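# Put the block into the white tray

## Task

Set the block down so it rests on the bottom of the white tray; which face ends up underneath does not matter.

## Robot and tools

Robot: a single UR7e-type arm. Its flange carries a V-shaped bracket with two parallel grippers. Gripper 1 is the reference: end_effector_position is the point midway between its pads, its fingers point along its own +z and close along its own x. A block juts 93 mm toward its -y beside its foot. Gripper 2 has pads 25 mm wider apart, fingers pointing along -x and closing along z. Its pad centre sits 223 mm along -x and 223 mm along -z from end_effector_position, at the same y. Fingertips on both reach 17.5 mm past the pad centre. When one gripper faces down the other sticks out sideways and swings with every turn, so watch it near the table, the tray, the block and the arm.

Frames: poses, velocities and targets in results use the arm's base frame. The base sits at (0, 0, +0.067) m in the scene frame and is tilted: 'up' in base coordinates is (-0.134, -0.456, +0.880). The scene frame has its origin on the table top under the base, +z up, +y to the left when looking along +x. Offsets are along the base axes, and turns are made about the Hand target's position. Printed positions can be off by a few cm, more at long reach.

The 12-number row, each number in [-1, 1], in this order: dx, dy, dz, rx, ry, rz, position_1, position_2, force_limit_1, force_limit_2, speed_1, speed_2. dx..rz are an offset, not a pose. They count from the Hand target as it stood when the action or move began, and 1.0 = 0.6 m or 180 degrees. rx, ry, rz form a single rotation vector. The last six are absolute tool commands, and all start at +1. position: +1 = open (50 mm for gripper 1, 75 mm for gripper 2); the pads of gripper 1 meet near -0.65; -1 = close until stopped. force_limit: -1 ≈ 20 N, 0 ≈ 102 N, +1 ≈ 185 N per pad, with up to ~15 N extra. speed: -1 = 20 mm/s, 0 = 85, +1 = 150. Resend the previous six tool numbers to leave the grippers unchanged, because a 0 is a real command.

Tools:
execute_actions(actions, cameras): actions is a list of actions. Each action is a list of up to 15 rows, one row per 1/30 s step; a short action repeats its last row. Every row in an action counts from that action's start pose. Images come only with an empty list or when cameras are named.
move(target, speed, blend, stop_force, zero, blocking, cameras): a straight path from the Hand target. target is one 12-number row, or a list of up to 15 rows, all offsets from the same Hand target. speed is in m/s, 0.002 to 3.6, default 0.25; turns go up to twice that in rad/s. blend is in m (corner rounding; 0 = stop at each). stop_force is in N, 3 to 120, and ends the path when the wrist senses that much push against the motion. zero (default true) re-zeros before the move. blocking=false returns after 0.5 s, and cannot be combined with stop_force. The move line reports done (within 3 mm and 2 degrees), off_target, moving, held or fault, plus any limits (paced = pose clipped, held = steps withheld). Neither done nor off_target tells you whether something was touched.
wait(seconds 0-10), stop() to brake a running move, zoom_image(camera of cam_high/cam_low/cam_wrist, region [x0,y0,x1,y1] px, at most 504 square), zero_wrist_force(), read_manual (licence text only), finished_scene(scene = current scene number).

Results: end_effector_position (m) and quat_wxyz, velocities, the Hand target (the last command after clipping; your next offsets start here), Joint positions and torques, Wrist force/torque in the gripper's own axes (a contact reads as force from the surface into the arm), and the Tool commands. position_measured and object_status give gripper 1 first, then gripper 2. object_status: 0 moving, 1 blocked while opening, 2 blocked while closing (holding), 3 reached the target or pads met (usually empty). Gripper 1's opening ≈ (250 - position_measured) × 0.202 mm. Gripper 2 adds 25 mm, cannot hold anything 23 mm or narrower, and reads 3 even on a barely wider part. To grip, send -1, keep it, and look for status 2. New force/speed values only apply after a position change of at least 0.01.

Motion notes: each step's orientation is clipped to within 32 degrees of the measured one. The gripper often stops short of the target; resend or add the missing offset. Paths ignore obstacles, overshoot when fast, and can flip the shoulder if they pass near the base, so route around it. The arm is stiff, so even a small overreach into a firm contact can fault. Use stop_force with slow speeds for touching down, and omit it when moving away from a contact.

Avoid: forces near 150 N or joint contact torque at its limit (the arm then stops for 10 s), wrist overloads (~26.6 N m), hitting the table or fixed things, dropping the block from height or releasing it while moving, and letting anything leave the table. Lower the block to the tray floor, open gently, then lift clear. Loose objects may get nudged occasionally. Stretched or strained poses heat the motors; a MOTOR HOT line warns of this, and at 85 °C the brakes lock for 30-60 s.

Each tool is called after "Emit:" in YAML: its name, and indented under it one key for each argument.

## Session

Emit:
execute_actions:
  actions: []

Emit:
zoom_image:
  camera: "cam_high"
  region: [160, 180, 480, 420]

Scene clock: 0.00 s.
end_effector_position=(+0.2135, +0.2111, +0.3260) position_measured=(+3, +3) object_status=(+3, +3) end_effector_quat_wxyz=(-0.412, -0.024, +0.911, -0.014)
Joint positions: [0.218 -1.727 1.773 -1.553 -1.567 -1.407]
Joint velocities: within noise
Joint torques (N m): no reading
Wrist force (N): no reading
Wrist torque (N m): no reading
Wrist force, peak (N): no reading
Hand target: +0.2135, +0.2111, +0.3260; -0.412, -0.024, +0.911, -0.014
Tool commands: gripper/position_1=+1.0 gripper/position_2=+1.0 gripper/force_limit_1=+1.0 gripper/force_limit_2=+1.0 gripper/speed_1=+1.0 gripper/speed_2=+1.0

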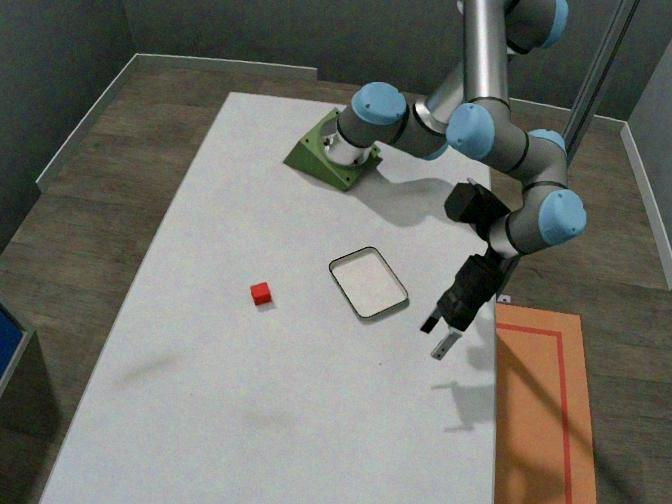

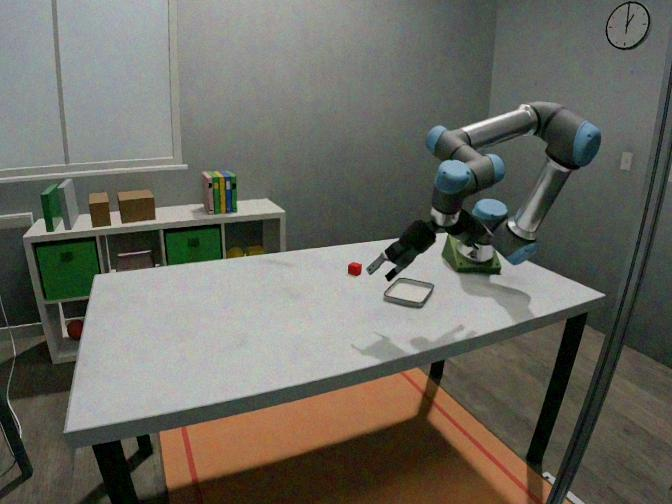

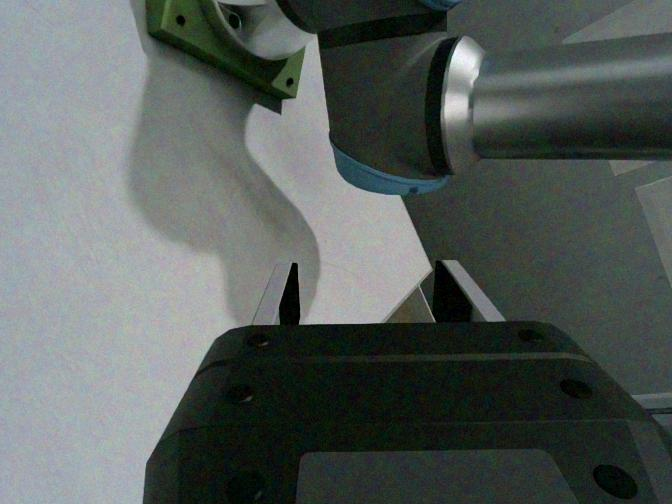

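Scaled by 1.575 from the camera's 672x504 image, which has a finer 960x720 frame.

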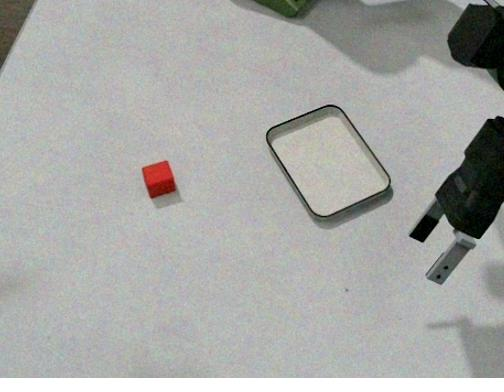

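Emit:
move:
  target: [0.3955,-0.5272,-0.3628,0.0414,-0.2225,-0.3412,1,1,-0.5,1,1,1]
  speed: 0.5
  cameras: ["cam_wrist"]

Emit:
zoom_image:
  camera: "cam_wrist"
  region: [240, 130, 480, 310]

Scene clock: 13.83 s.
end_effector_position=(+0.4507, -0.1051, +0.1084) position_measured=(+3, +3) object_status=(+3, +3) end_effector_quat_wxyz=(-0.039, +0.416, +0.876, +0.242)
Joint positions: [-0.796 -1.508 2.255 -2.885 -1.297 -1.237]
Joint torques (N m): [-6.88 -12.75 -35.91 -7.04 -3.12 2.72]
Wrist force (N): [0.6 3.9 1.7]
Wrist torque (N m): [0.45 -0.69 -0.25]
Wrist force, peak (N): [1.3 4.6 0.2]
Hand target: +0.4508, -0.1052, +0.1083; -0.039, +0.416, +0.876, +0.242
Off the commanded pose: 0.000 m, 0 deg.
move: done
Images, in order (width x height): cam_wrist 672x504.

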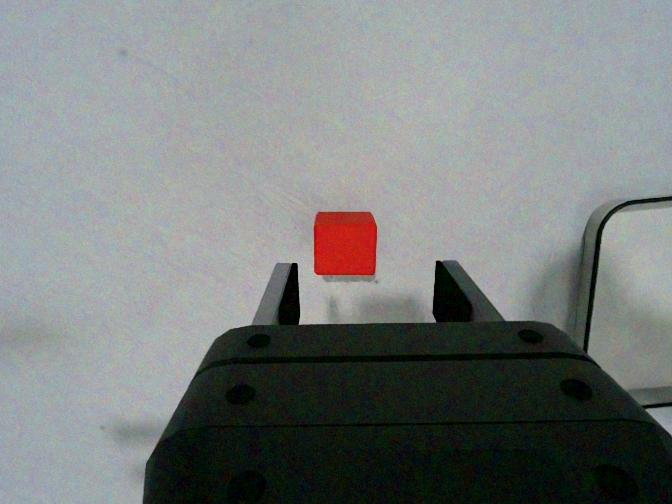

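Scaled by 2.100 from the camera's 672x504 image, which has a finer 960x720 frame.

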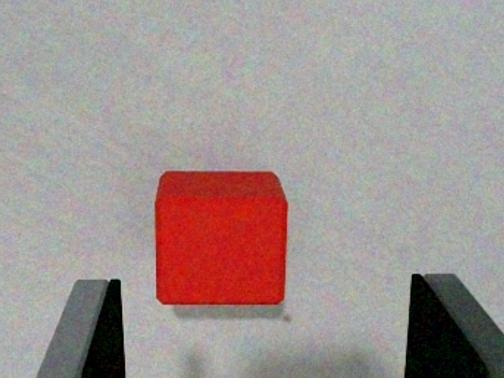

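Emit:
move:
  target:
    - [0.0477,0.0728,-0.0972,0,0,0,1,1,-0.5,1,1,1]
    - [0.0595,0.1128,-0.1742,0,0,0,1,1,-0.5,1,1,1]
    - [0.0595,0.1128,-0.1742,0,0,0,-1,1,-0.7,1,-0.5,1]
    - [0.0417,0.0520,-0.0568,0,0,0,-1,1,-0.7,1,-0.5,1]
    - [-0.1425,0.3760,0.0830,0,0,0,-1,1,-0.7,1,-0.5,1]
  speed: [0.35,0.15,0.2,0.35,0.35]
  blend: [0.02,0,0,0.03,0]
  cameras: ["cam_wrist","cam_high"]

Scene clock: 22.30 s.
end_effector_position=(+0.3654, +0.1204, +0.1580) position_measured=(+35, +3) object_status=(+2, +3) end_effector_quat_wxyz=(-0.039, +0.416, +0.876, +0.242)
Joint positions: [-0.36 -1.974 2.475 -2.694 -1.544 -0.872]
Joint torques (N m): [1.33 -19.47 -34.11 -4.57 -4.3 3]
Wrist force (N): [1.4 3.4 2.1]
Wrist torque (N m): [0.29 -0.89 -0.15]
Wrist force, peak (N): [-36.0 -21.1 -104.0]
Hand target: +0.3653, +0.1204, +0.1581; -0.039, +0.416, +0.876, +0.242
Off the commanded pose: 0.000 m, 0 deg.
move: done
Images, in order (width x height): cam_high 672x504, cam_wrist 672x504.

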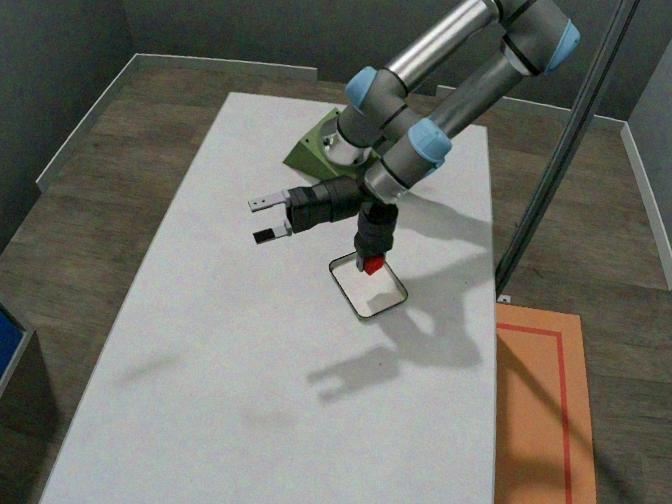

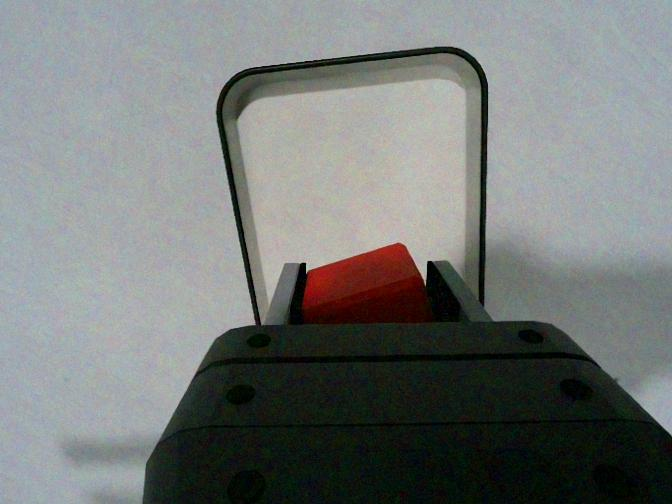

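Emit:
move:
  target: [0.0138,0.0471,-0.0909,0,0,0,-1,1,-0.7,1,-0.5,1]
  speed: 0.12

Emit:
move:
  target: [0.0049,0.0167,-0.0323,0,0,0,-1,1,-0.7,1,-0.5,1]
  speed: 0.008
  stop_force: 4
  cameras: ["cam_wrist"]

Scene clock: 30.90 s.
end_effector_position=(+0.3736, +0.1486, +0.1036) position_measured=(+35, +3) object_status=(+2, +3) end_effector_quat_wxyz=(-0.039, +0.416, +0.876, +0.242)
Joint positions: [-0.249 -1.802 2.546 -2.936 -1.608 -0.782]
Joint torques (N m): [2.81 -6.77 -13.78 -6.93 -4.56 2.89]
Wrist force (N): [1.1 3.4 2.3]
Wrist torque (N m): [0.31 -0.80 -0.14]
Wrist force, peak (N): [1.4 3.4 3.3]
Hand target: +0.3736, +0.1487, +0.1036; -0.039, +0.416, +0.876, +0.242
Off the commanded pose: 0.000 m, 0 deg.
move: done

Scene clock: 34.20 s.
end_effector_position=(+0.3757, +0.1559, +0.0896) position_measured=(+35, +3) object_status=(+2, +3) end_effector_quat_wxyz=(-0.039, +0.416, +0.876, +0.242)
Joint positions: [-0.221 -1.748 2.558 -3.001 -1.624 -0.76]
Joint torques (N m): [-18.24 -24.06 -29.67 -4.43 -0.53 -2.65]
Wrist force (N): [1.7 1.3 -3.3]
Wrist torque (N m): [0.24 -0.80 -0.14]
Wrist force, peak (N): [9.9 -3.9 -23.3]
Hand target: +0.3757, +0.1559, +0.0896; -0.039, +0.416, +0.876, +0.242 (not the last commanded pose)
Off the commanded pose: 0.006 m, 0 deg.
move: contact
Images, in order (width x height): cam_wrist 672x504.

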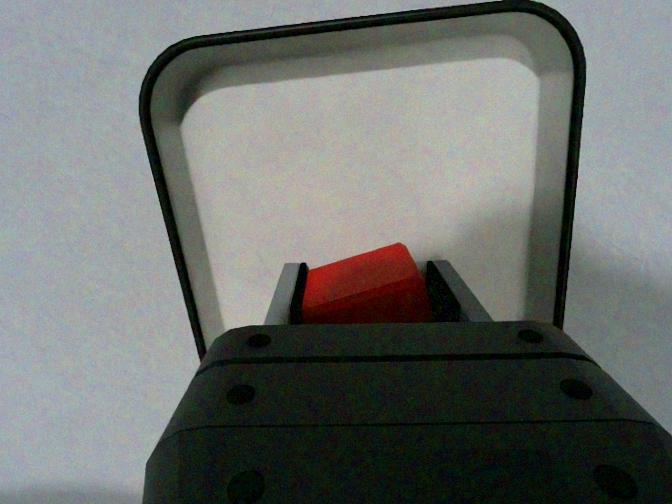

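Emit:
move:
  target:
    - [0,0,0,0,0,0,1,1,-0.7,1,-1,1]
    - [-0.0134,-0.0456,0.0880,0,0,0,1,1,-0.7,1,-1,1]
  speed: 0.2
  cameras: ["cam_wrist"]

Scene clock: 36.80 s.
end_effector_position=(+0.3677, +0.1286, +0.1424) position_measured=(+3, +3) object_status=(+3, +3) end_effector_quat_wxyz=(-0.039, +0.416, +0.876, +0.242)
Joint positions: [-0.327 -1.931 2.498 -2.761 -1.563 -0.846]
Joint torques (N m): [-18.05 -20.31 -34.89 -4.64 -0.53 -3.17]
Wrist force (N): [1.2 3.0 1.7]
Wrist torque (N m): [0.19 -0.84 -0.08]
Wrist force, peak (N): [1.4 3.8 3.9]
Hand target: +0.3677, +0.1285, +0.1424; -0.039, +0.416, +0.876, +0.242
Off the commanded pose: 0.000 m, 0 deg.
move: done
Images, in order (width x height): cam_wrist 672x504.

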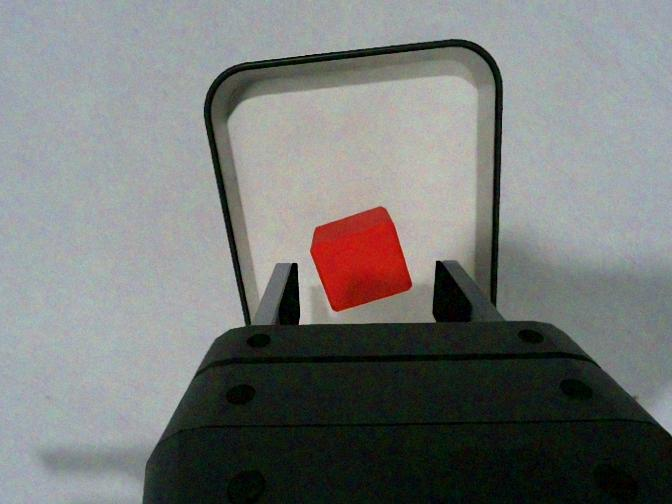

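Emit:
finished_scene:
  scene: 3

The scene is finished: the task was done.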